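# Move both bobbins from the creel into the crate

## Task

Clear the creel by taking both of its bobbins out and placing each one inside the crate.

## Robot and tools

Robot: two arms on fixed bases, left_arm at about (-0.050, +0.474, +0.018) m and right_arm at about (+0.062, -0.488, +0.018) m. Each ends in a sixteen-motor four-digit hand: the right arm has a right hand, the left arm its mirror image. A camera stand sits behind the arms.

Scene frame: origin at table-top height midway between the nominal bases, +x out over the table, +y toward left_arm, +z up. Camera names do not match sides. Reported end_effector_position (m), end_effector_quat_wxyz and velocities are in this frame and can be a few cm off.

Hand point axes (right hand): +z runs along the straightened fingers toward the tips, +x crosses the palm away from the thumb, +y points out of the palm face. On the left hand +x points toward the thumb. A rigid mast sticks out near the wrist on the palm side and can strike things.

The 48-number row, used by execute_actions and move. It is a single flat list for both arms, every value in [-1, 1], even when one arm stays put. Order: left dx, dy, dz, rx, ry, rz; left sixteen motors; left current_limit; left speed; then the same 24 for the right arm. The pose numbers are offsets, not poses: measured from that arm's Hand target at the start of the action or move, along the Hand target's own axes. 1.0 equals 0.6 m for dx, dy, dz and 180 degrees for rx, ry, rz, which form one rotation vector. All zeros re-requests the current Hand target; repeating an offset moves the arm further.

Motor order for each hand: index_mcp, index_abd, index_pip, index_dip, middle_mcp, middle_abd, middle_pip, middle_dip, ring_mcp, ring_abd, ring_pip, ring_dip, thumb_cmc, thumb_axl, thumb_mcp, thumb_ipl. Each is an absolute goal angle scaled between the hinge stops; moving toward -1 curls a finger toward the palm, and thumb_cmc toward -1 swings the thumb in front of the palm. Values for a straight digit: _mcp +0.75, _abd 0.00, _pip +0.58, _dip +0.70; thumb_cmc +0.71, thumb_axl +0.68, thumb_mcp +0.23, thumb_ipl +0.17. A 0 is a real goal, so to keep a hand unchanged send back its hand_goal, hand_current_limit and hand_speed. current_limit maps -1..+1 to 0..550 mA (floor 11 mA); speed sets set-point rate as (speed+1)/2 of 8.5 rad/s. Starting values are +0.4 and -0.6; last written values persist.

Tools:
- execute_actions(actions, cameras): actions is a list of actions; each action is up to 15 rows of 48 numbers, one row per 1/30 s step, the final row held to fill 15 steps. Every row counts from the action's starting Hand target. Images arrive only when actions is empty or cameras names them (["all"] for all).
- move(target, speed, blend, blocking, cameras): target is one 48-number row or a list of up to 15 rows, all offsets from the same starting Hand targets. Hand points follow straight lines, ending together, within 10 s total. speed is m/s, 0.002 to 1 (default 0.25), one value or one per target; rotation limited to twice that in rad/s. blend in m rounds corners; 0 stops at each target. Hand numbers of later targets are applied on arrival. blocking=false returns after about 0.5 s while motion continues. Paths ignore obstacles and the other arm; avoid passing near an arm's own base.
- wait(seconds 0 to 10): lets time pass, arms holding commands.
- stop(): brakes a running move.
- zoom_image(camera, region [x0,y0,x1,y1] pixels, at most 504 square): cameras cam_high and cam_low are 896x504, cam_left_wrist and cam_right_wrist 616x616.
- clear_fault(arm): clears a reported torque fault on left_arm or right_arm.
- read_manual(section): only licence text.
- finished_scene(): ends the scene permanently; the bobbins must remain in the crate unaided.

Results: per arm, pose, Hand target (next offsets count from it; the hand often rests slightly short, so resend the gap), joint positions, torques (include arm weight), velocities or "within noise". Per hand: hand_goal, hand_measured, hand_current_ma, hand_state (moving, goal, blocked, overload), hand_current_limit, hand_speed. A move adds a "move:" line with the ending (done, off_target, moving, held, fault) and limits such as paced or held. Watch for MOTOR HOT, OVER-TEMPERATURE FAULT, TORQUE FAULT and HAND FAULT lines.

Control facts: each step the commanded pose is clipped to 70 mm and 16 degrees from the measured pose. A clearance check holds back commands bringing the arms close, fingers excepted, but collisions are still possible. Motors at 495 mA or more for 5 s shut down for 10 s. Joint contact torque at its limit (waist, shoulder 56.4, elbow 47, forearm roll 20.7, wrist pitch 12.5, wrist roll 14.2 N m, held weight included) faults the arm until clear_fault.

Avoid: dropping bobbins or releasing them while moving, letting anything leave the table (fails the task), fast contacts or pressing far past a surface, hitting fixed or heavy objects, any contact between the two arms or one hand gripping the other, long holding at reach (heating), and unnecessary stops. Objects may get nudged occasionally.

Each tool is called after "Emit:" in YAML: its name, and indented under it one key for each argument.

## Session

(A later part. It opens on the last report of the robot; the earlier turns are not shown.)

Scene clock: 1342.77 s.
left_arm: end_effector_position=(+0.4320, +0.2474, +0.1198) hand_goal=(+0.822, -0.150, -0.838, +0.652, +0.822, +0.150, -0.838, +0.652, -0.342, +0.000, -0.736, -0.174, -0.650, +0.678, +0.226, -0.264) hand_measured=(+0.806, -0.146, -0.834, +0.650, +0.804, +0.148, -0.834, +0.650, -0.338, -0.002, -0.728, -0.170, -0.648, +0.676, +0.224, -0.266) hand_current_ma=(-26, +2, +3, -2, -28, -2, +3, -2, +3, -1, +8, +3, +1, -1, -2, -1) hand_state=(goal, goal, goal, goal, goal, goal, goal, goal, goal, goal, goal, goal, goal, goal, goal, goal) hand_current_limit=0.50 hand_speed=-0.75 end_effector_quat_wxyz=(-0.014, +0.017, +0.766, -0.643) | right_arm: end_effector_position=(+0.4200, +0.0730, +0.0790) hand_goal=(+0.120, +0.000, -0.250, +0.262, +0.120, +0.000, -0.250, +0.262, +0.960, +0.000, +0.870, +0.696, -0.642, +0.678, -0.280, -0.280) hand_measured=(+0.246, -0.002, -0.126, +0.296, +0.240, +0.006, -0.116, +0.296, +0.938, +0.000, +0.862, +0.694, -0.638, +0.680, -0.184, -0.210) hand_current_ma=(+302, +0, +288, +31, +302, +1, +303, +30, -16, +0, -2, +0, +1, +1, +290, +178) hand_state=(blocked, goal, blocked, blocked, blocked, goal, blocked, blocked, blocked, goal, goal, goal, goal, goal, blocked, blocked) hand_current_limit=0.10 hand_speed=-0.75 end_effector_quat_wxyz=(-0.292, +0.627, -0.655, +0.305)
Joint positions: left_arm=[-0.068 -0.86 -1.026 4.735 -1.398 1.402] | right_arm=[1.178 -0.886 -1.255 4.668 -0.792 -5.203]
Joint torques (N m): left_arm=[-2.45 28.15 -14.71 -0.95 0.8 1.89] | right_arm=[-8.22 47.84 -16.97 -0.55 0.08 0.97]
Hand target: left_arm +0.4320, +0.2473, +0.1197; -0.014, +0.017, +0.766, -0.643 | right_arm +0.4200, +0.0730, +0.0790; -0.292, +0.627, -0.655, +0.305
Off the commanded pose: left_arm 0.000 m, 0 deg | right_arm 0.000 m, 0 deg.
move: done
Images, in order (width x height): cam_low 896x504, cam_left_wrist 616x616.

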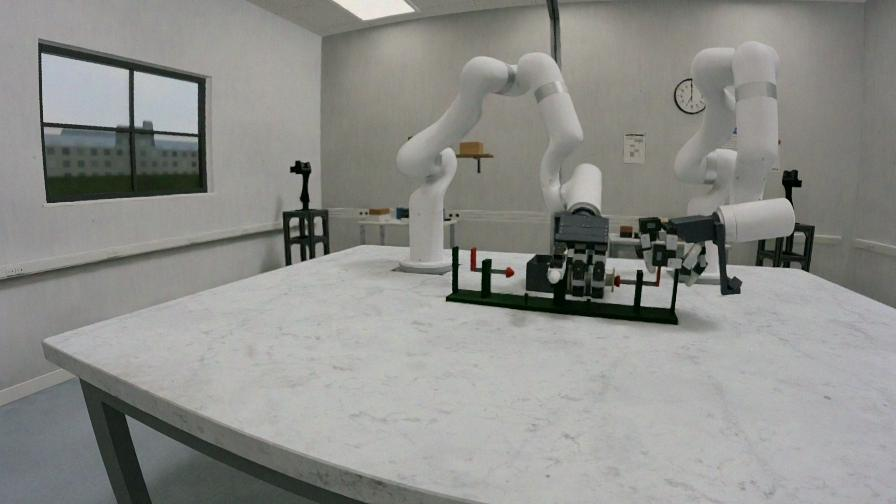

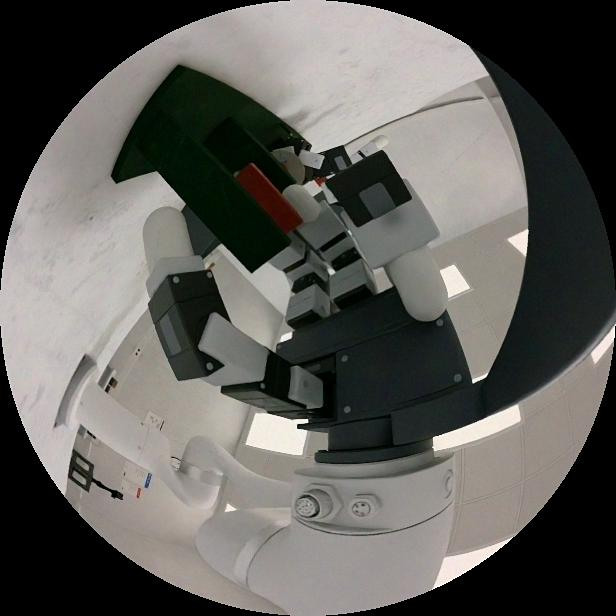

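Emit:
move:
  target: [0,0,0,0,0,0,0.6,-0.15,-0.95,0.55,0.6,0.15,-0.95,0.55,-0.342,0,-0.737,-0.174,-0.65,0.678,0.0,-0.42,0.4,-0.85,0,0,0,0,0,0,0.12,0,-0.25,0.261,0.12,0,-0.25,0.261,0.959,0,0.869,0.696,-0.643,0.678,-0.28,-0.28,0.1,-0.75]
  speed: 0.04

Emit:
move:
  target: [0,0,0,0,0,0,0.4,-0.15,-1.0,0.4,0.4,0.15,-1.0,0.4,-0.342,0,-0.737,-0.174,-0.65,0.678,-0.12,-0.5,0.77,-0.85,0,0,0,0,0,0,0.12,0,-0.25,0.261,0.12,0,-0.25,0.261,0.959,0,0.869,0.696,-0.643,0.678,-0.28,-0.28,0.1,-0.75]
  speed: 0.04
  cameras: ["cam_low","cam_left_wrist"]

Emit:
zoom_image:
  camera: "cam_low"
  region: [600, 190, 700, 320]

Emit:
zoom_image:
  camera: "cam_left_wrist"
  region: [60, 40, 340, 280]

Scene clock: 1350.57 s.
left_arm: end_effector_position=(+0.4320, +0.2473, +0.1197) hand_goal=(+0.600, -0.150, -0.950, +0.550, +0.600, +0.150, -0.950, +0.550, -0.342, +0.000, -0.736, -0.174, -0.650, +0.678, +0.000, -0.420) hand_measured=(+0.636, -0.146, -0.942, +0.554, +0.780, +0.148, -0.866, +0.602, -0.338, -0.002, -0.728, -0.170, -0.648, +0.676, +0.120, -0.374) hand_current_ma=(+76, +2, +8, +2, +385, -2, +229, +119, +3, -1, +8, +3, +1, -1, +385, +156) hand_state=(blocked, goal, goal, goal, blocked, goal, blocked, blocked, goal, goal, goal, goal, goal, goal, blocked, blocked) hand_current_limit=0.40 hand_speed=-0.85 end_effector_quat_wxyz=(-0.014, +0.017, +0.766, -0.643) | right_arm: end_effector_position=(+0.4200, +0.0730, +0.0790) hand_goal=(+0.120, +0.000, -0.250, +0.262, +0.120, +0.000, -0.250, +0.262, +0.960, +0.000, +0.870, +0.696, -0.642, +0.678, -0.280, -0.280) hand_measured=(+0.246, -0.002, -0.126, +0.296, +0.240, +0.006, -0.116, +0.296, +0.938, +0.000, +0.862, +0.694, -0.638, +0.680, -0.184, -0.210) hand_current_ma=(+302, +0, +288, +31, +303, +1, +302, +30, -16, +0, -2, +0, +1, +1, +290, +178) hand_state=(blocked, goal, blocked, blocked, blocked, goal, blocked, blocked, blocked, goal, goal, goal, goal, goal, blocked, blocked) hand_current_limit=0.10 hand_speed=-0.75 end_effector_quat_wxyz=(-0.292, +0.627, -0.655, +0.305)
Joint positions: left_arm=[-0.069 -0.86 -1.026 4.735 -1.398 1.402] | right_arm=[1.178 -0.886 -1.255 4.668 -0.792 -5.203]
Joint torques (N m): left_arm=[-15.07 31.31 -14.34 -1.38 -1.67 1.67] | right_arm=[-8.34 47.26 -16.68 -0.76 -0.72 0.98]
Hand target: left_arm +0.4320, +0.2473, +0.1197; -0.014, +0.017, +0.766, -0.643 | right_arm +0.4200, +0.0730, +0.0790; -0.292, +0.627, -0.655, +0.305
Off the commanded pose: left_arm 0.000 m, 0 deg | right_arm 0.000 m, 0 deg.
move: done

Scene clock: 1351.20 s.
left_arm: end_effector_position=(+0.4320, +0.2473, +0.1197) hand_goal=(+0.400, -0.150, -1.000, +0.400, +0.400, +0.150, -1.000, +0.400, -0.342, +0.000, -0.736, -0.174, -0.650, +0.678, -0.120, -0.500) hand_measured=(+0.510, -0.140, -0.954, +0.420, +0.716, +0.150, -0.866, +0.472, -0.338, -0.002, -0.728, -0.170, -0.648, +0.676, +0.120, -0.386) hand_current_ma=(+371, +9, +100, +31, +487, +0, +446, +189, +3, -1, +8, +3, +1, -1, +487, +487) hand_state=(blocked, goal, blocked, blocked, blocked, goal, blocked, blocked, goal, goal, goal, goal, goal, goal, blocked, blocked) hand_current_limit=0.77 hand_speed=-0.85 end_effector_quat_wxyz=(-0.014, +0.017, +0.766, -0.643) | right_arm: end_effector_position=(+0.4200, +0.0730, +0.0790) hand_goal=(+0.120, +0.000, -0.250, +0.262, +0.120, +0.000, -0.250, +0.262, +0.960, +0.000, +0.870, +0.696, -0.642, +0.678, -0.280, -0.280) hand_measured=(+0.246, -0.002, -0.126, +0.296, +0.240, +0.008, -0.116, +0.294, +0.938, +0.000, +0.862, +0.694, -0.638, +0.680, -0.184, -0.210) hand_current_ma=(+302, +0, +287, +31, +302, +2, +302, +29, -16, +0, -2, +0, +1, +1, +290, +178) hand_state=(blocked, goal, blocked, blocked, blocked, goal, blocked, blocked, blocked, goal, goal, goal, goal, goal, blocked, blocked) hand_current_limit=0.10 hand_speed=-0.75 end_effector_quat_wxyz=(-0.292, +0.627, -0.655, +0.305)
Joint positions: left_arm=[-0.069 -0.86 -1.026 4.735 -1.398 1.402] | right_arm=[1.178 -0.886 -1.255 4.668 -0.792 -5.203]
Joint torques (N m): left_arm=[-7.27 29.4 -14.11 -1.09 -1.9 1.33] | right_arm=[-8.91 47.54 -16.63 -0.75 -0.84 0.97]
Hand target: left_arm +0.4320, +0.2473, +0.1197; -0.014, +0.017, +0.766, -0.643 | right_arm +0.4200, +0.0730, +0.0790; -0.292, +0.627, -0.655, +0.305
Off the commanded pose: left_arm 0.000 m, 0 deg | right_arm 0.000 m, 0 deg.
move: done
Images, in order (width x height): cam_low 896x504, cam_left_wrist 616x616.

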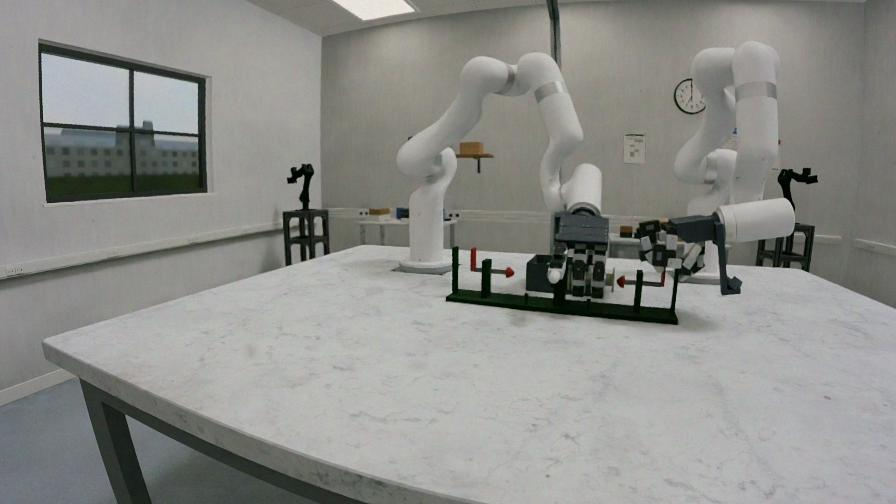

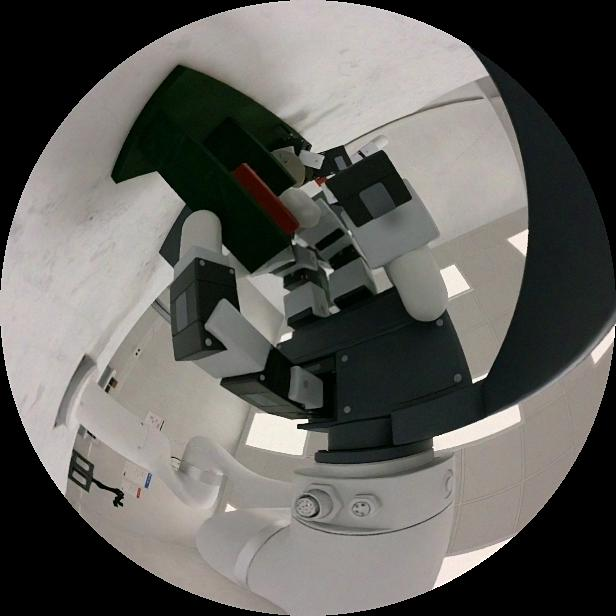

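Scaled by 3.877.

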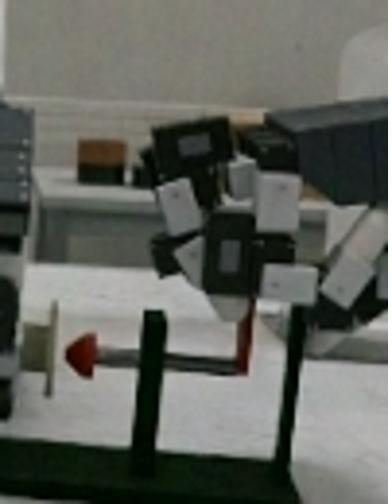

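Scaled by 1.800 from the camera's 616x616 image, which has a finer 880x880 frame.

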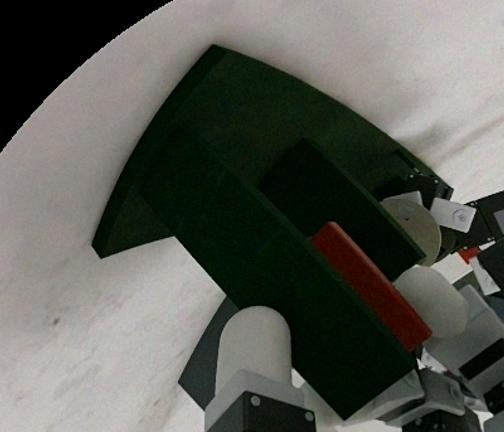

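Emit:
move:
  target:
    - [0,0,0,0,0,0,0.4,-0.15,-1.0,0.4,0.4,0.15,-1.0,0.4,-0.342,0,-0.737,-0.174,-0.65,0.678,-0.12,-0.5,0.77,-0.85,-0.0105,-0.0123,-0.011,-0.0029,-0.0429,0.051,0.12,0,-0.25,0.261,0.12,0,-0.25,0.261,0.959,0,0.869,0.696,-0.643,0.678,-0.28,-0.28,0.25,-0.75]
    - [0,0,0,0,0,0,0.4,-0.15,-1.0,0.4,0.4,0.15,-1.0,0.4,-0.342,0,-0.737,-0.174,-0.65,0.678,-0.12,-0.5,0.77,-0.85,-0.0172,-0.0275,-0.024,-0.0054,-0.0786,0.0934,0.12,0,-0.25,0.261,0.12,0,-0.25,0.261,0.959,0,0.869,0.696,-0.643,0.678,-0.28,-0.28,0.25,-0.75]
  speed: 0.04
  cameras: ["cam_low","cam_right_wrist"]

Emit:
zoom_image:
  camera: "cam_low"
  region: [530, 190, 700, 320]

Emit:
zoom_image:
  camera: "cam_right_wrist"
  region: [180, 60, 480, 320]

Scene clock: 1369.33 s.
left_arm: end_effector_position=(+0.4320, +0.2473, +0.1197) hand_goal=(+0.400, -0.150, -1.000, +0.400, +0.400, +0.150, -1.000, +0.400, -0.342, +0.000, -0.736, -0.174, -0.650, +0.678, -0.120, -0.500) hand_measured=(+0.450, -0.140, -0.960, +0.412, +0.662, +0.152, -0.866, +0.464, -0.338, -0.002, -0.728, -0.170, -0.648, +0.676, +0.120, -0.386) hand_current_ma=(+123, +9, +82, +15, +487, +0, +446, +158, +3, -1, +8, +3, +1, -1, +487, +487) hand_state=(blocked, goal, blocked, goal, blocked, goal, blocked, blocked, goal, goal, goal, goal, goal, goal, blocked, blocked) hand_current_limit=0.77 hand_speed=-0.85 end_effector_quat_wxyz=(-0.014, +0.017, +0.766, -0.643) | right_arm: end_effector_position=(+0.4201, +0.0833, +0.1009) hand_goal=(+0.120, +0.000, -0.250, +0.262, +0.120, +0.000, -0.250, +0.262, +0.960, +0.000, +0.870, +0.696, -0.642, +0.678, -0.280, -0.280) hand_measured=(+0.168, +0.002, -0.228, +0.264, +0.142, +0.002, -0.236, +0.266, +0.938, +0.000, +0.862, +0.694, -0.638, +0.686, -0.212, -0.248) hand_current_ma=(+62, +0, +15, +0, +16, +0, +6, +1, -16, +0, -2, +0, +1, +3, +159, +49) hand_state=(blocked, goal, blocked, goal, blocked, goal, goal, goal, blocked, goal, goal, goal, goal, goal, blocked, blocked) hand_current_limit=0.25 hand_speed=-0.75 end_effector_quat_wxyz=(+0.406, -0.560, +0.701, -0.174)
Joint positions: left_arm=[-0.069 -0.86 -1.026 4.735 -1.398 1.402] | right_arm=[1.127 -0.792 -1.063 4.171 -0.752 -4.515]
Joint torques (N m): left_arm=[15.14 48.2 -6.79 -1.05 -4.24 -1.2] | right_arm=[-11.54 44.06 -6.92 -2.58 -4.28 1.36]
Hand target: left_arm +0.4320, +0.2473, +0.1197; -0.014, +0.017, +0.766, -0.643 | right_arm +0.4201, +0.0833, +0.1009; +0.406, -0.560, +0.701, -0.174
Off the commanded pose: left_arm 0.000 m, 0 deg | right_arm 0.000 m, 0 deg.
move: done
Images, in order (width x height): cam_low 896x504, cam_right_wrist 616x616.

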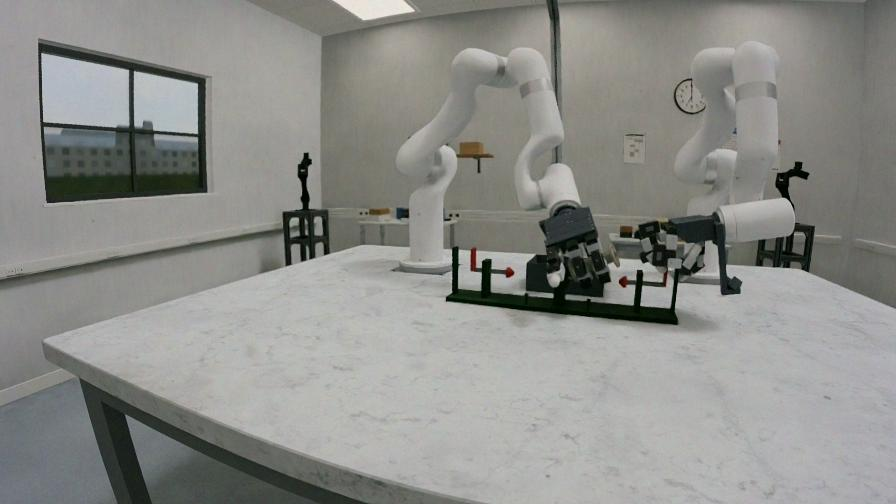

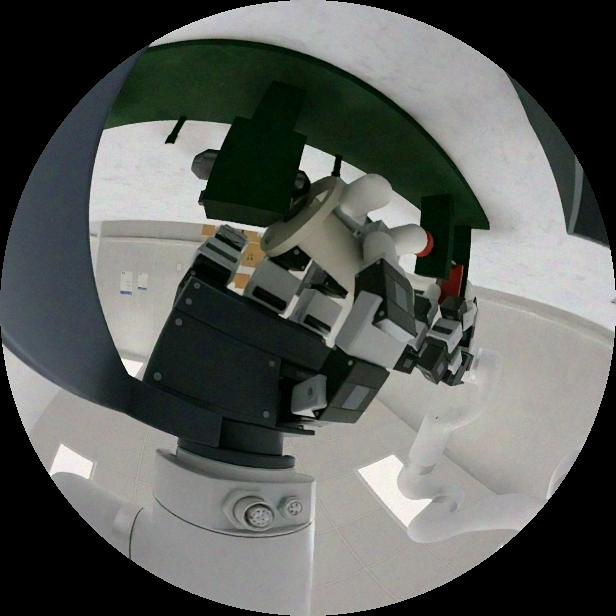

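Scaled by 2.965.

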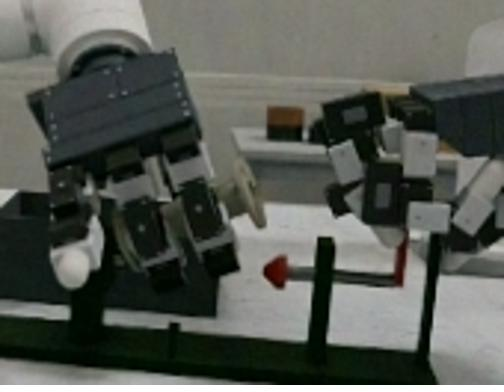

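Scaled by 1.680 from the camera's 616x616 image, which has a finer 880x880 frame.

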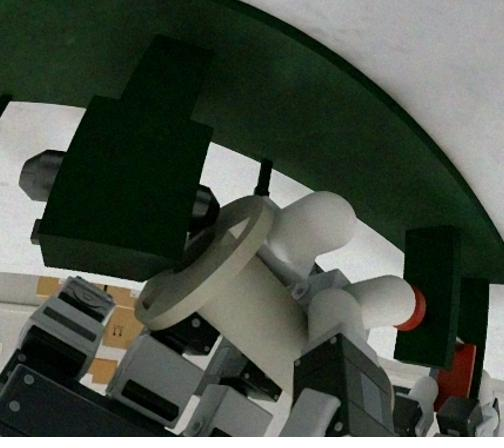

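Emit:
move:
  target:
    - [0,0,0,0,0,0,0.4,-0.15,-1.0,0.4,0.4,0.15,-1.0,0.4,-0.342,0,-0.737,-0.174,-0.65,0.678,-0.12,-0.5,0.77,-0.85,-0.0373,-0.0492,-0.0437,0,0,0,0.06,0,-0.3,0.261,0.06,0,-0.3,0.261,0.959,0,0.869,0.696,-0.643,0.678,-0.3,-0.3,0.25,-0.8]
    - [0,0,0,0,0,0,0.4,-0.15,-1.0,0.4,0.4,0.15,-1.0,0.4,-0.342,0,-0.737,-0.174,-0.65,0.678,-0.12,-0.5,0.77,-0.85,-0.0098,-0.1205,-0.102,0,0,0,0.06,0,-0.3,0.261,0.06,0,-0.3,0.261,0.959,0,0.869,0.696,-0.643,0.678,-0.3,-0.3,0.25,-0.8]
  speed: 0.05
  cameras: ["cam_low","cam_right_wrist","cam_high"]

Emit:
zoom_image:
  camera: "cam_low"
  region: [530, 160, 700, 320]

Emit:
zoom_image:
  camera: "cam_high"
  region: [400, 80, 560, 230]

Scene clock: 1383.63 s.
left_arm: end_effector_position=(+0.4320, +0.2473, +0.1197) hand_goal=(+0.400, -0.150, -1.000, +0.400, +0.400, +0.150, -1.000, +0.400, -0.342, +0.000, -0.736, -0.174, -0.650, +0.678, -0.120, -0.500) hand_measured=(+0.450, -0.140, -0.960, +0.412, +0.662, +0.152, -0.866, +0.464, -0.338, -0.002, -0.728, -0.170, -0.648, +0.676, +0.120, -0.386) hand_current_ma=(+123, +9, +82, +15, +487, +0, +446, +158, +3, -1, +8, +3, +1, -1, +487, +487) hand_state=(blocked, goal, blocked, goal, blocked, goal, blocked, blocked, goal, goal, goal, goal, goal, goal, blocked, blocked) hand_current_limit=0.77 hand_speed=-0.85 end_effector_quat_wxyz=(-0.014, +0.017, +0.766, -0.643) | right_arm: end_effector_position=(+0.4201, +0.0533, +0.1909) hand_goal=(+0.060, +0.000, -0.300, +0.262, +0.060, +0.000, -0.300, +0.262, +0.960, +0.000, +0.870, +0.696, -0.642, +0.678, -0.300, -0.300) hand_measured=(+0.168, +0.002, -0.242, +0.264, +0.074, +0.000, -0.290, +0.266, +0.938, +0.000, +0.862, +0.694, -0.638, +0.686, -0.214, -0.254) hand_current_ma=(+251, +0, +76, +0, +8, +0, +4, +1, -15, +0, -2, +0, +1, +3, +244, +88) hand_state=(blocked, goal, blocked, goal, goal, goal, goal, goal, blocked, goal, goal, goal, goal, goal, blocked, blocked) hand_current_limit=0.25 hand_speed=-0.80 end_effector_quat_wxyz=(+0.406, -0.560, +0.701, -0.174)
Joint positions: left_arm=[-0.069 -0.86 -1.026 4.735 -1.398 1.402] | right_arm=[1.1 -0.563 -0.956 4.263 -0.686 -4.671]
Joint torques (N m): left_arm=[17.24 47.6 -7.04 -1.4 -3.17 -1.15] | right_arm=[-11.63 39.91 -8.78 2.35 1.2 -1.07]
Hand target: left_arm +0.4320, +0.2473, +0.1197; -0.014, +0.017, +0.766, -0.643 | right_arm +0.4201, +0.0533, +0.1909; +0.406, -0.560, +0.701, -0.174
Off the commanded pose: left_arm 0.000 m, 0 deg | right_arm 0.000 m, 0 deg.
move: done
Images, in order (width x height): cam_high 896x504, cam_low 896x504, cam_right_wrist 616x616.

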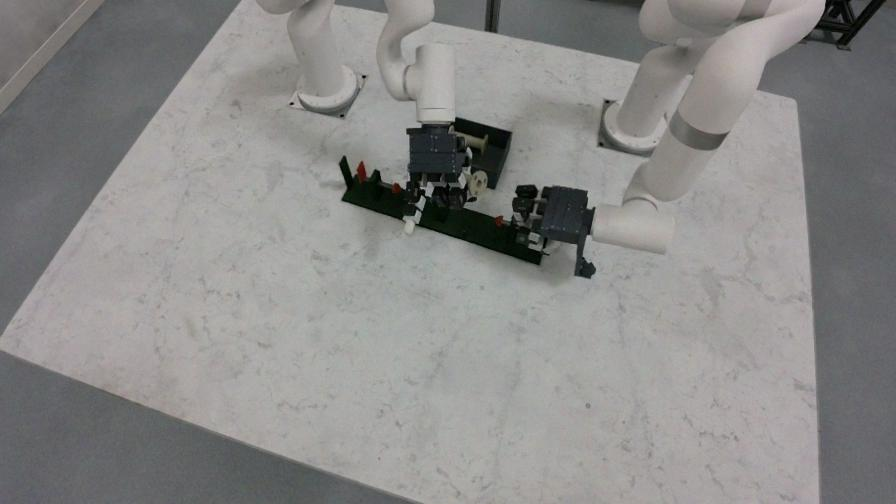

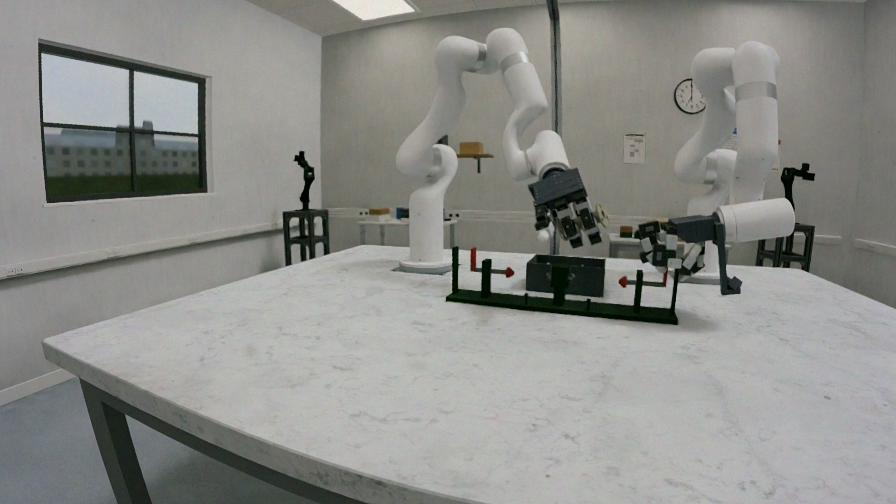

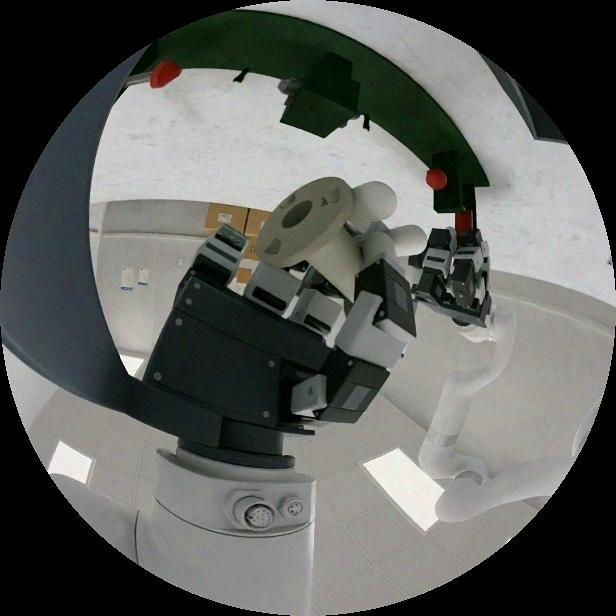

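Scaled by 2.965.

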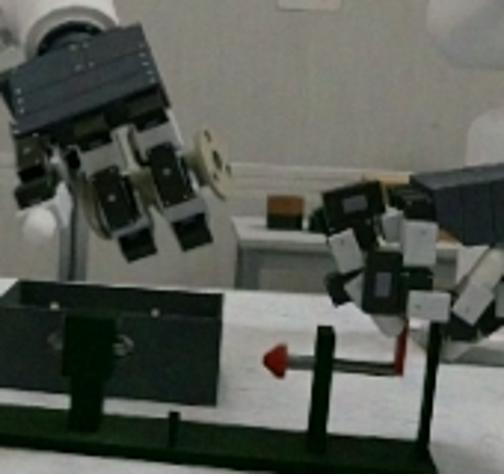

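Scaled by 3.150.

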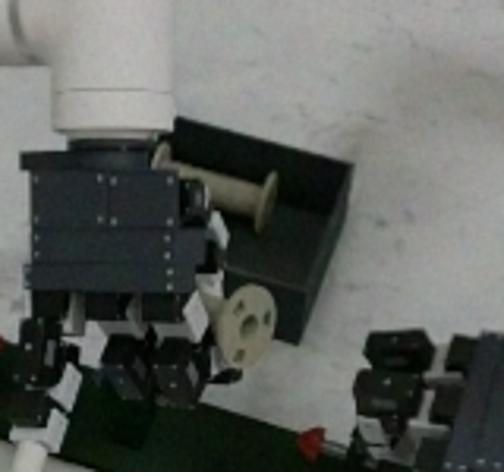

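Emit:
move:
  target:
    - [0,0,0,0,0,0,0.822,-0.15,-0.839,0.652,0.822,0.15,-0.839,0.652,-0.342,0,-0.737,-0.174,-0.65,0.678,0.225,-0.265,0.5,-0.93,0.0913,0.1786,-0.2853,0.1157,0.0589,-0.1027,0.06,0,-0.3,0.261,0.06,0,-0.3,0.261,0.959,0,0.869,0.696,-0.643,0.678,-0.3,-0.3,0.25,-0.8]
    - [0.0022,-0.2377,-0.0927,0,0,0,0.822,-0.15,-0.839,0.652,0.822,0.15,-0.839,0.652,-0.342,0,-0.737,-0.174,-0.65,0.678,0.225,-0.265,0.4,-0.8,0.1475,0.2835,-0.1937,0.1157,0.0589,-0.1027,0.06,0,-0.3,0.261,0.06,0,-0.3,0.261,0.959,0,0.869,0.696,-0.643,0.678,-0.3,-0.3,0.25,-0.8]
  speed: [0.12,0.08]
  cameras: ["cam_low","cam_right_wrist","cam_high"]

Emit:
zoom_image:
  camera: "cam_low"
  region: [500, 160, 700, 320]

Emit:
zoom_image:
  camera: "cam_high"
  region: [400, 80, 560, 230]

Scene clock: 1411.00 s.
left_arm: end_effector_position=(+0.4319, +0.2775, +0.2698) hand_goal=(+0.822, -0.150, -0.838, +0.652, +0.822, +0.150, -0.838, +0.652, -0.342, +0.000, -0.736, -0.174, -0.650, +0.678, +0.226, -0.264) hand_measured=(+0.806, -0.148, -0.840, +0.650, +0.818, +0.152, -0.834, +0.654, -0.338, -0.002, -0.728, -0.170, -0.648, +0.680, +0.224, -0.266) hand_current_ma=(-24, +1, -2, -2, -5, +1, +3, +2, +3, -1, +8, +3, +2, +1, -2, -1) hand_state=(goal, goal, goal, goal, goal, goal, goal, goal, goal, goal, goal, goal, goal, goal, goal, goal) hand_current_limit=0.40 hand_speed=-0.80 end_effector_quat_wxyz=(-0.014, +0.017, +0.766, -0.643) | right_arm: end_effector_position=(+0.2180, +0.0000, +0.1098) hand_goal=(+0.060, +0.000, -0.300, +0.262, +0.060, +0.000, -0.300, +0.262, +0.960, +0.000, +0.870, +0.696, -0.642, +0.678, -0.300, -0.300) hand_measured=(+0.168, +0.002, -0.242, +0.264, +0.066, +0.000, -0.292, +0.266, +0.938, +0.000, +0.862, +0.694, -0.638, +0.686, -0.214, -0.254) hand_current_ma=(+251, +0, +76, +0, +1, +0, +3, +1, -15, +0, -2, +0, +1, +3, +244, +88) hand_state=(blocked, goal, blocked, goal, goal, goal, goal, goal, blocked, goal, goal, goal, goal, goal, blocked, blocked) hand_current_limit=0.25 hand_speed=-0.80 end_effector_quat_wxyz=(-0.401, +0.564, -0.594, +0.410)
Joint positions: left_arm=[-0.01 -0.539 -0.966 4.832 -1.434 1.14] | right_arm=[1.647 -0.752 -0.885 4.844 -1.237 -4.838]
Joint torques (N m): left_arm=[18.52 45.93 -17.5 2.29 -4.49 -1.52] | right_arm=[-11.95 21.51 -13.07 -2.37 0.82 1.27]
Hand target: left_arm +0.4319, +0.2775, +0.2698; -0.014, +0.017, +0.766, -0.643 | right_arm +0.2180, +0.0000, +0.1098; -0.401, +0.564, -0.594, +0.410
Off the commanded pose: left_arm 0.000 m, 0 deg | right_arm 0.000 m, 0 deg.
move: done
Images, in order (width x height): cam_high 896x504, cam_low 896x504, cam_right_wrist 616x616.

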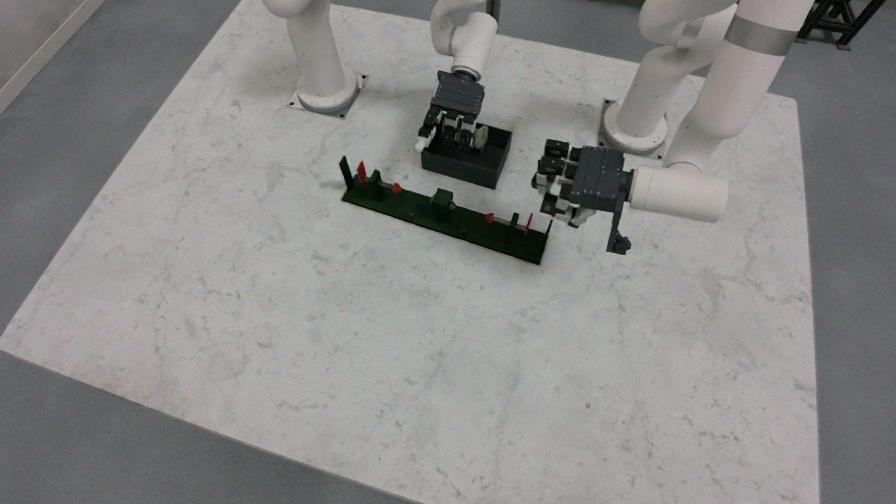

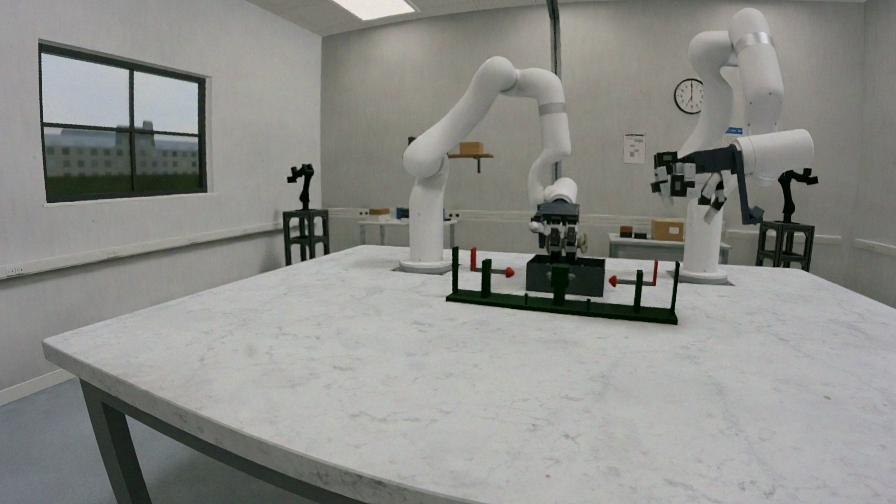

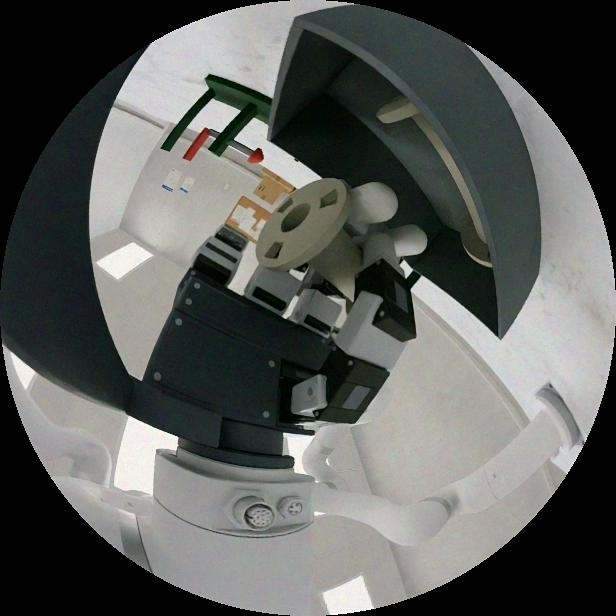

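Scaled by 2.520.

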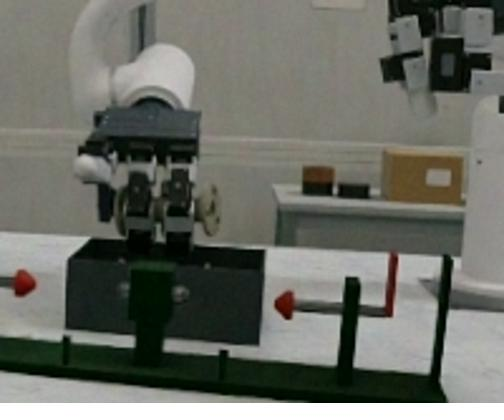

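Scaled by 3.150.

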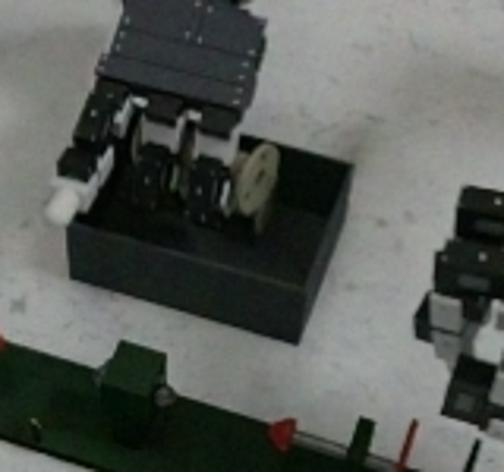

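Emit:
move:
  target: [0,0,0,0,0,0,0.822,-0.15,-0.839,0.652,0.822,0.15,-0.839,0.652,-0.342,0,-0.737,-0.174,-0.65,0.678,0.225,-0.265,0.4,-0.8,0.0015,0.1018,0.037,0,0,0,0.06,0,-0.3,0.261,0.06,0,-0.3,0.261,0.959,0,0.869,0.696,-0.643,0.678,-0.3,-0.3,0.25,-0.8]
  speed: 0.05
  cameras: ["cam_low","cam_right_wrist","cam_high"]

Emit:
zoom_image:
  camera: "cam_low"
  region: [510, 190, 640, 310]

Emit:
zoom_image:
  camera: "cam_high"
  region: [400, 80, 530, 210]

Scene clock: 1424.70 s.
left_arm: end_effector_position=(+0.4319, +0.2775, +0.2698) hand_goal=(+0.822, -0.150, -0.838, +0.652, +0.822, +0.150, -0.838, +0.652, -0.342, +0.000, -0.736, -0.174, -0.650, +0.678, +0.226, -0.264) hand_measured=(+0.806, -0.148, -0.840, +0.650, +0.818, +0.152, -0.834, +0.654, -0.338, -0.002, -0.728, -0.170, -0.648, +0.680, +0.224, -0.266) hand_current_ma=(-24, +1, -2, -2, -5, +1, +3, +2, +3, -1, +8, +3, +2, +1, -2, -1) hand_state=(goal, goal, goal, goal, goal, goal, goal, goal, goal, goal, goal, goal, goal, goal, goal, goal) hand_current_limit=0.40 hand_speed=-0.80 end_effector_quat_wxyz=(-0.014, +0.017, +0.766, -0.643) | right_arm: end_effector_position=(+0.2180, -0.0001, +0.0448) hand_goal=(+0.060, +0.000, -0.300, +0.262, +0.060, +0.000, -0.300, +0.262, +0.960, +0.000, +0.870, +0.696, -0.642, +0.678, -0.300, -0.300) hand_measured=(+0.168, +0.004, -0.242, +0.264, +0.158, +0.000, -0.298, +0.260, +0.940, +0.000, +0.862, +0.694, -0.638, +0.686, -0.214, -0.254) hand_current_ma=(+251, +0, +76, +0, +213, +0, +0, +0, -14, +0, -2, +0, +1, +3, +244, +88) hand_state=(blocked, goal, blocked, goal, blocked, goal, goal, goal, blocked, goal, goal, goal, goal, goal, blocked, blocked) hand_current_limit=0.25 hand_speed=-0.80 end_effector_quat_wxyz=(-0.401, +0.564, -0.594, +0.410)
Joint positions: left_arm=[-0.01 -0.539 -0.966 4.832 -1.434 1.14] | right_arm=[1.647 -0.913 -0.943 4.808 -1.225 -4.73]
Joint torques (N m): left_arm=[19.54 44.25 -18.3 2.08 -4.38 -0.65] | right_arm=[-2.29 18.54 -10.74 -2.37 2.27 1.31]
Hand target: left_arm +0.4319, +0.2775, +0.2698; -0.014, +0.017, +0.766, -0.643 | right_arm +0.2180, -0.0001, +0.0448; -0.401, +0.564, -0.594, +0.410
Off the commanded pose: left_arm 0.000 m, 0 deg | right_arm 0.000 m, 0 deg.
move: done
Images, in order (width x height): cam_high 896x504, cam_low 896x504, cam_right_wrist 616x616.

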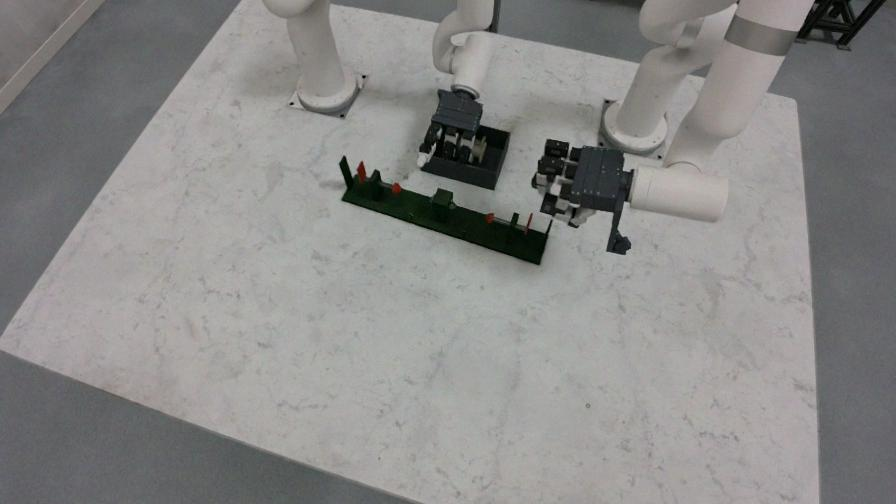

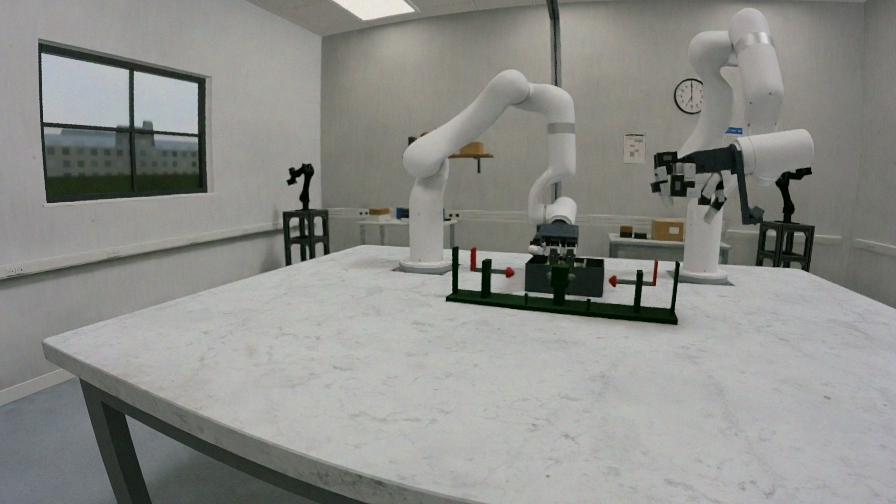

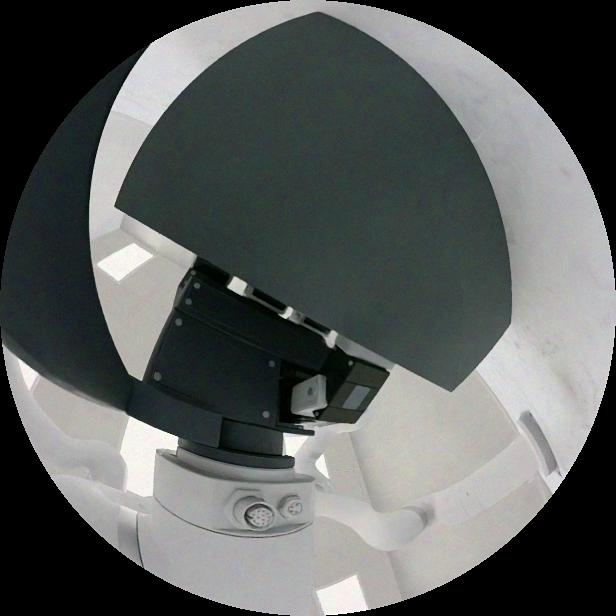

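Scaled by 3.877.

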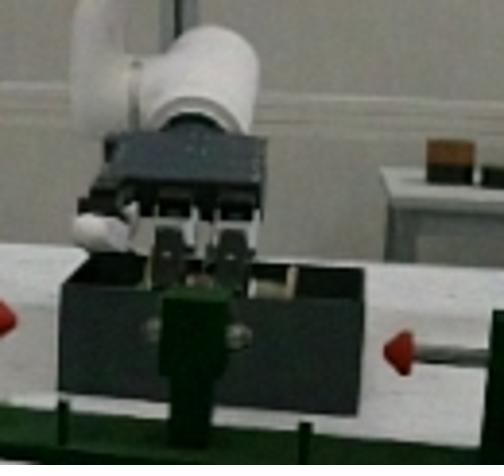

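Scaled by 3.877.

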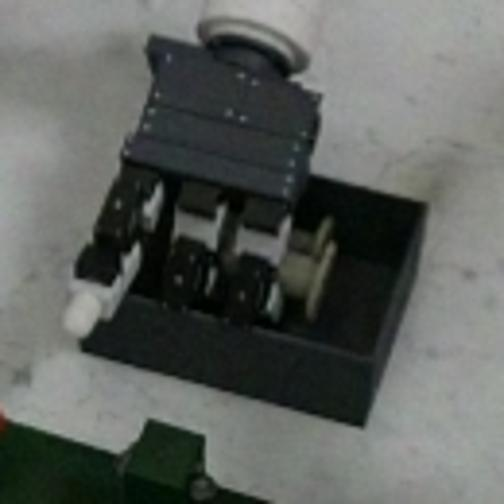

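Emit:
move:
  target: [0,0,0,0,0,0,0.822,0,-0.839,0.652,0.822,0,-0.839,0.652,-0.342,0,-0.737,-0.174,-0.65,0.678,0.225,-0.265,0.2,-0.8,0,-0.0219,-0.008,0,0,0,0.342,0,-0.08,0.406,0.342,0,-0.08,0.406,0.959,0,0.869,0.696,-0.643,0.678,-0.15,-0.2,0.35,-0.9]
  speed: 0.03
  cameras: ["cam_high"]

Emit:
move:
  target:
    - [0,0,0,0,0,0,0.822,0,-0.839,0.652,0.822,0,-0.839,0.652,-0.342,0,-0.737,-0.174,-0.65,0.678,0.225,-0.265,0.2,-0.8,0,-0.0313,-0.0114,0,0,0,0.479,0,0.066,0.5,0.479,0,0.066,0.5,0.959,0,0.869,0.696,-0.643,0.678,-0.056,-0.049,0.35,-0.85]
    - [0,0,0,0,0,0,0.822,0,-0.839,0.652,0.822,0,-0.839,0.652,-0.342,0,-0.737,-0.174,-0.65,0.678,0.225,-0.265,0.2,-0.8,0,-0.1722,-0.0627,0,0,0,0.479,0,0.066,0.5,0.479,0,0.066,0.5,0.959,0,0.869,0.696,-0.643,0.678,-0.056,-0.049,0.35,-0.85]
  speed: [0.03,0.06]
  cameras: ["all"]

Emit:
zoom_image:
  camera: "cam_high"
  region: [400, 80, 530, 210]

Scene clock: 1435.13 s.
left_arm: end_effector_position=(+0.4319, +0.2775, +0.2698) hand_goal=(+0.822, +0.000, -0.838, +0.652, +0.822, +0.000, -0.838, +0.652, -0.342, +0.000, -0.736, -0.174, -0.650, +0.678, +0.226, -0.264) hand_measured=(+0.806, -0.002, -0.840, +0.650, +0.818, +0.002, -0.834, +0.654, -0.338, -0.002, -0.728, -0.170, -0.648, +0.680, +0.224, -0.266) hand_current_ma=(-24, -2, -2, -2, -5, +2, +3, +2, +3, -1, +8, +3, +2, +1, -2, -1) hand_state=(goal, goal, goal, goal, goal, goal, goal, goal, goal, goal, goal, goal, goal, goal, goal, goal) hand_current_limit=0.20 hand_speed=-0.80 end_effector_quat_wxyz=(-0.014, +0.017, +0.766, -0.643) | right_arm: end_effector_position=(+0.2180, -0.0003, +0.0588) hand_goal=(+0.342, +0.000, -0.080, +0.406, +0.342, +0.000, -0.080, +0.406, +0.960, +0.000, +0.870, +0.696, -0.642, +0.678, -0.150, -0.200) hand_measured=(+0.338, +0.002, -0.076, +0.406, +0.336, +0.000, -0.078, +0.406, +0.940, +0.000, +0.862, +0.694, -0.640, +0.680, -0.146, -0.196) hand_current_ma=(-1, +0, +0, +0, -2, +0, +0, +0, -14, +0, -2, +0, +0, +0, +2, +1) hand_state=(goal, goal, goal, goal, goal, goal, goal, goal, blocked, goal, goal, goal, goal, goal, goal, goal) hand_current_limit=0.35 hand_speed=-0.90 end_effector_quat_wxyz=(-0.401, +0.564, -0.594, +0.410)
Joint positions: left_arm=[-0.01 -0.539 -0.966 4.832 -1.434 1.14] | right_arm=[1.647 -0.878 -0.928 4.816 -1.227 -4.751]
Joint torques (N m): left_arm=[18.69 44.84 -17.87 2 -4.55 -0.14] | right_arm=[11.77 40.59 -3.46 2.08 -4.37 -1.1]
Hand target: left_arm +0.4319, +0.2775, +0.2698; -0.014, +0.017, +0.766, -0.643 | right_arm +0.2180, -0.0002, +0.0588; -0.401, +0.564, -0.594, +0.410
Off the commanded pose: left_arm 0.000 m, 0 deg | right_arm 0.000 m, 0 deg.
move: done
Images, in order (width x height): cam_high 896x504.

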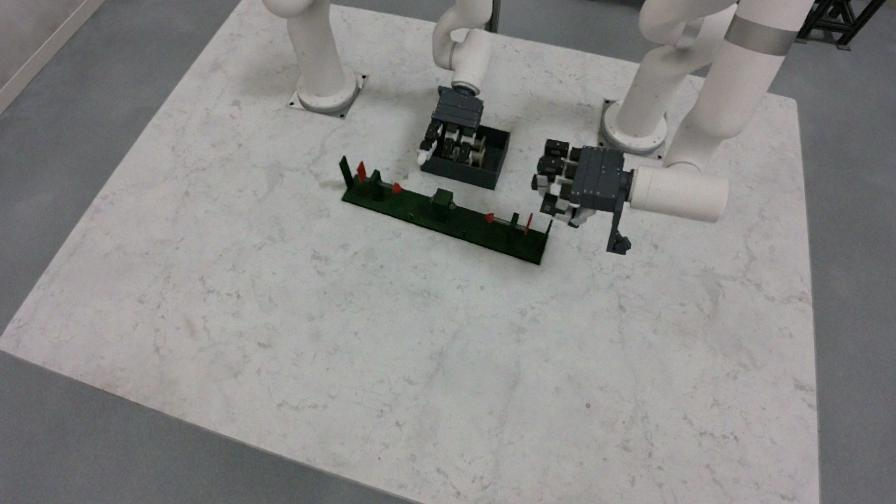

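Scene clock: 1437.80 s.
left_arm: end_effector_position=(+0.4319, +0.2775, +0.2698) hand_goal=(+0.822, +0.000, -0.838, +0.652, +0.822, +0.000, -0.838, +0.652, -0.342, +0.000, -0.736, -0.174, -0.650, +0.678, +0.226, -0.264) hand_measured=(+0.806, -0.002, -0.840, +0.650, +0.818, +0.002, -0.834, +0.654, -0.338, -0.002, -0.728, -0.170, -0.648, +0.680, +0.224, -0.266) hand_current_ma=(-24, -2, -2, -2, -5, +2, +3, +2, +3, -1, +8, +3, +2, +1, -2, -1) hand_state=(goal, goal, goal, goal, goal, goal, goal, goal, goal, goal, goal, goal, goal, goal, goal, goal) hand_current_limit=0.20 hand_speed=-0.80 end_effector_quat_wxyz=(-0.014, +0.017, +0.766, -0.643) | right_arm: end_effector_position=(+0.2178, -0.0017, +0.1687) hand_goal=(+0.480, +0.000, +0.066, +0.500, +0.480, +0.000, +0.066, +0.500, +0.960, +0.000, +0.870, +0.696, -0.642, +0.678, -0.056, -0.048) hand_measured=(+0.466, +0.002, +0.062, +0.498, +0.466, +0.000, +0.062, +0.498, +0.940, +0.000, +0.862, +0.694, -0.642, +0.678, -0.058, -0.050) hand_current_ma=(-8, +0, -1, +0, -8, +0, -1, +0, -14, +0, -2, +0, +0, +0, +0, +0) hand_state=(goal, goal, goal, goal, goal, goal, goal, goal, blocked, goal, goal, goal, goal, goal, goal, goal) hand_current_limit=0.35 hand_speed=-0.85 end_effector_quat_wxyz=(-0.401, +0.564, -0.594, +0.410)
Joint positions: left_arm=[-0.01 -0.539 -0.966 4.832 -1.434 1.14] | right_arm=[1.647 -0.61 -0.848 4.88 -1.252 -4.948]
Joint torques (N m): left_arm=[18.43 44.95 -18.51 1.78 -4.47 -0.06] | right_arm=[12.39 37.71 -5.73 2.68 -4.61 -1.2]
Hand target: left_arm +0.4319, +0.2775, +0.2698; -0.014, +0.017, +0.766, -0.643 | right_arm +0.2178, -0.0017, +0.1687; -0.401, +0.564, -0.594, +0.410
Off the commanded pose: left_arm 0.000 m, 0 deg | right_arm 0.000 m, 0 deg.
move: done

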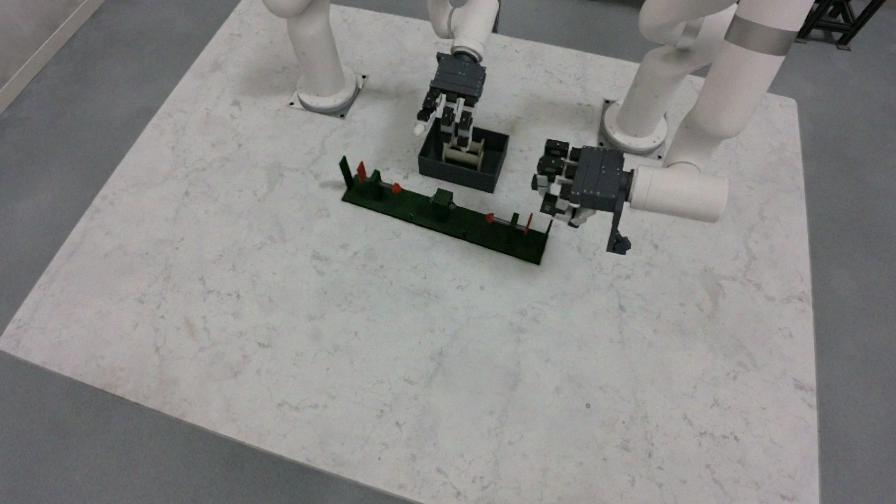

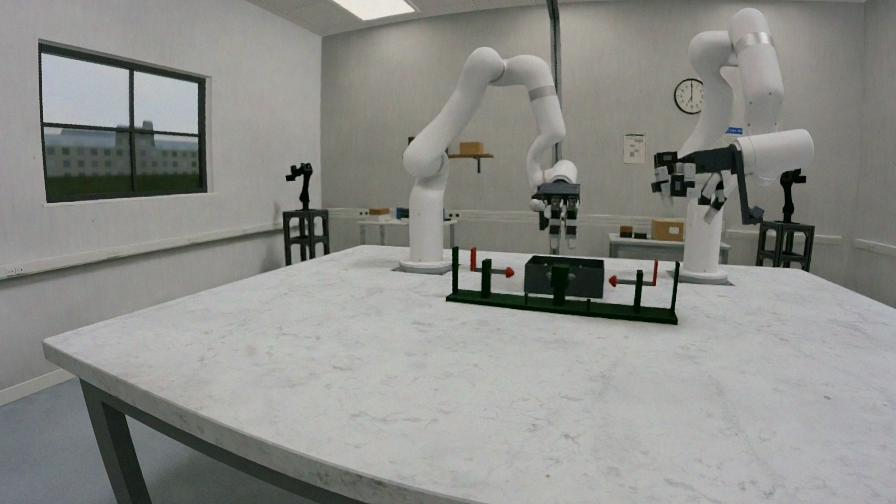

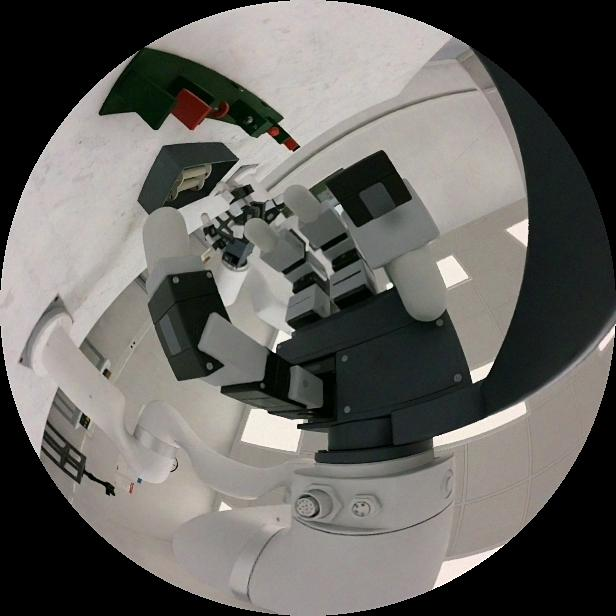

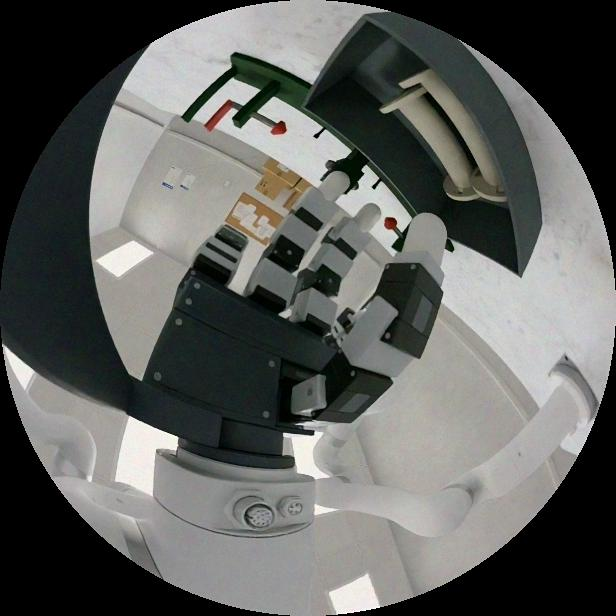

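Scaled by 3.877.

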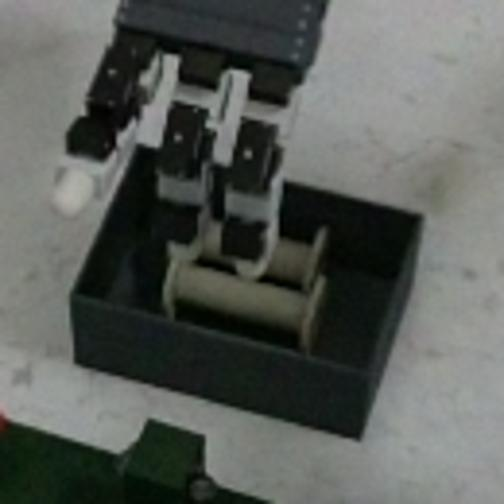

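Emit:
finished_scene:

The scene is finished: the task was done.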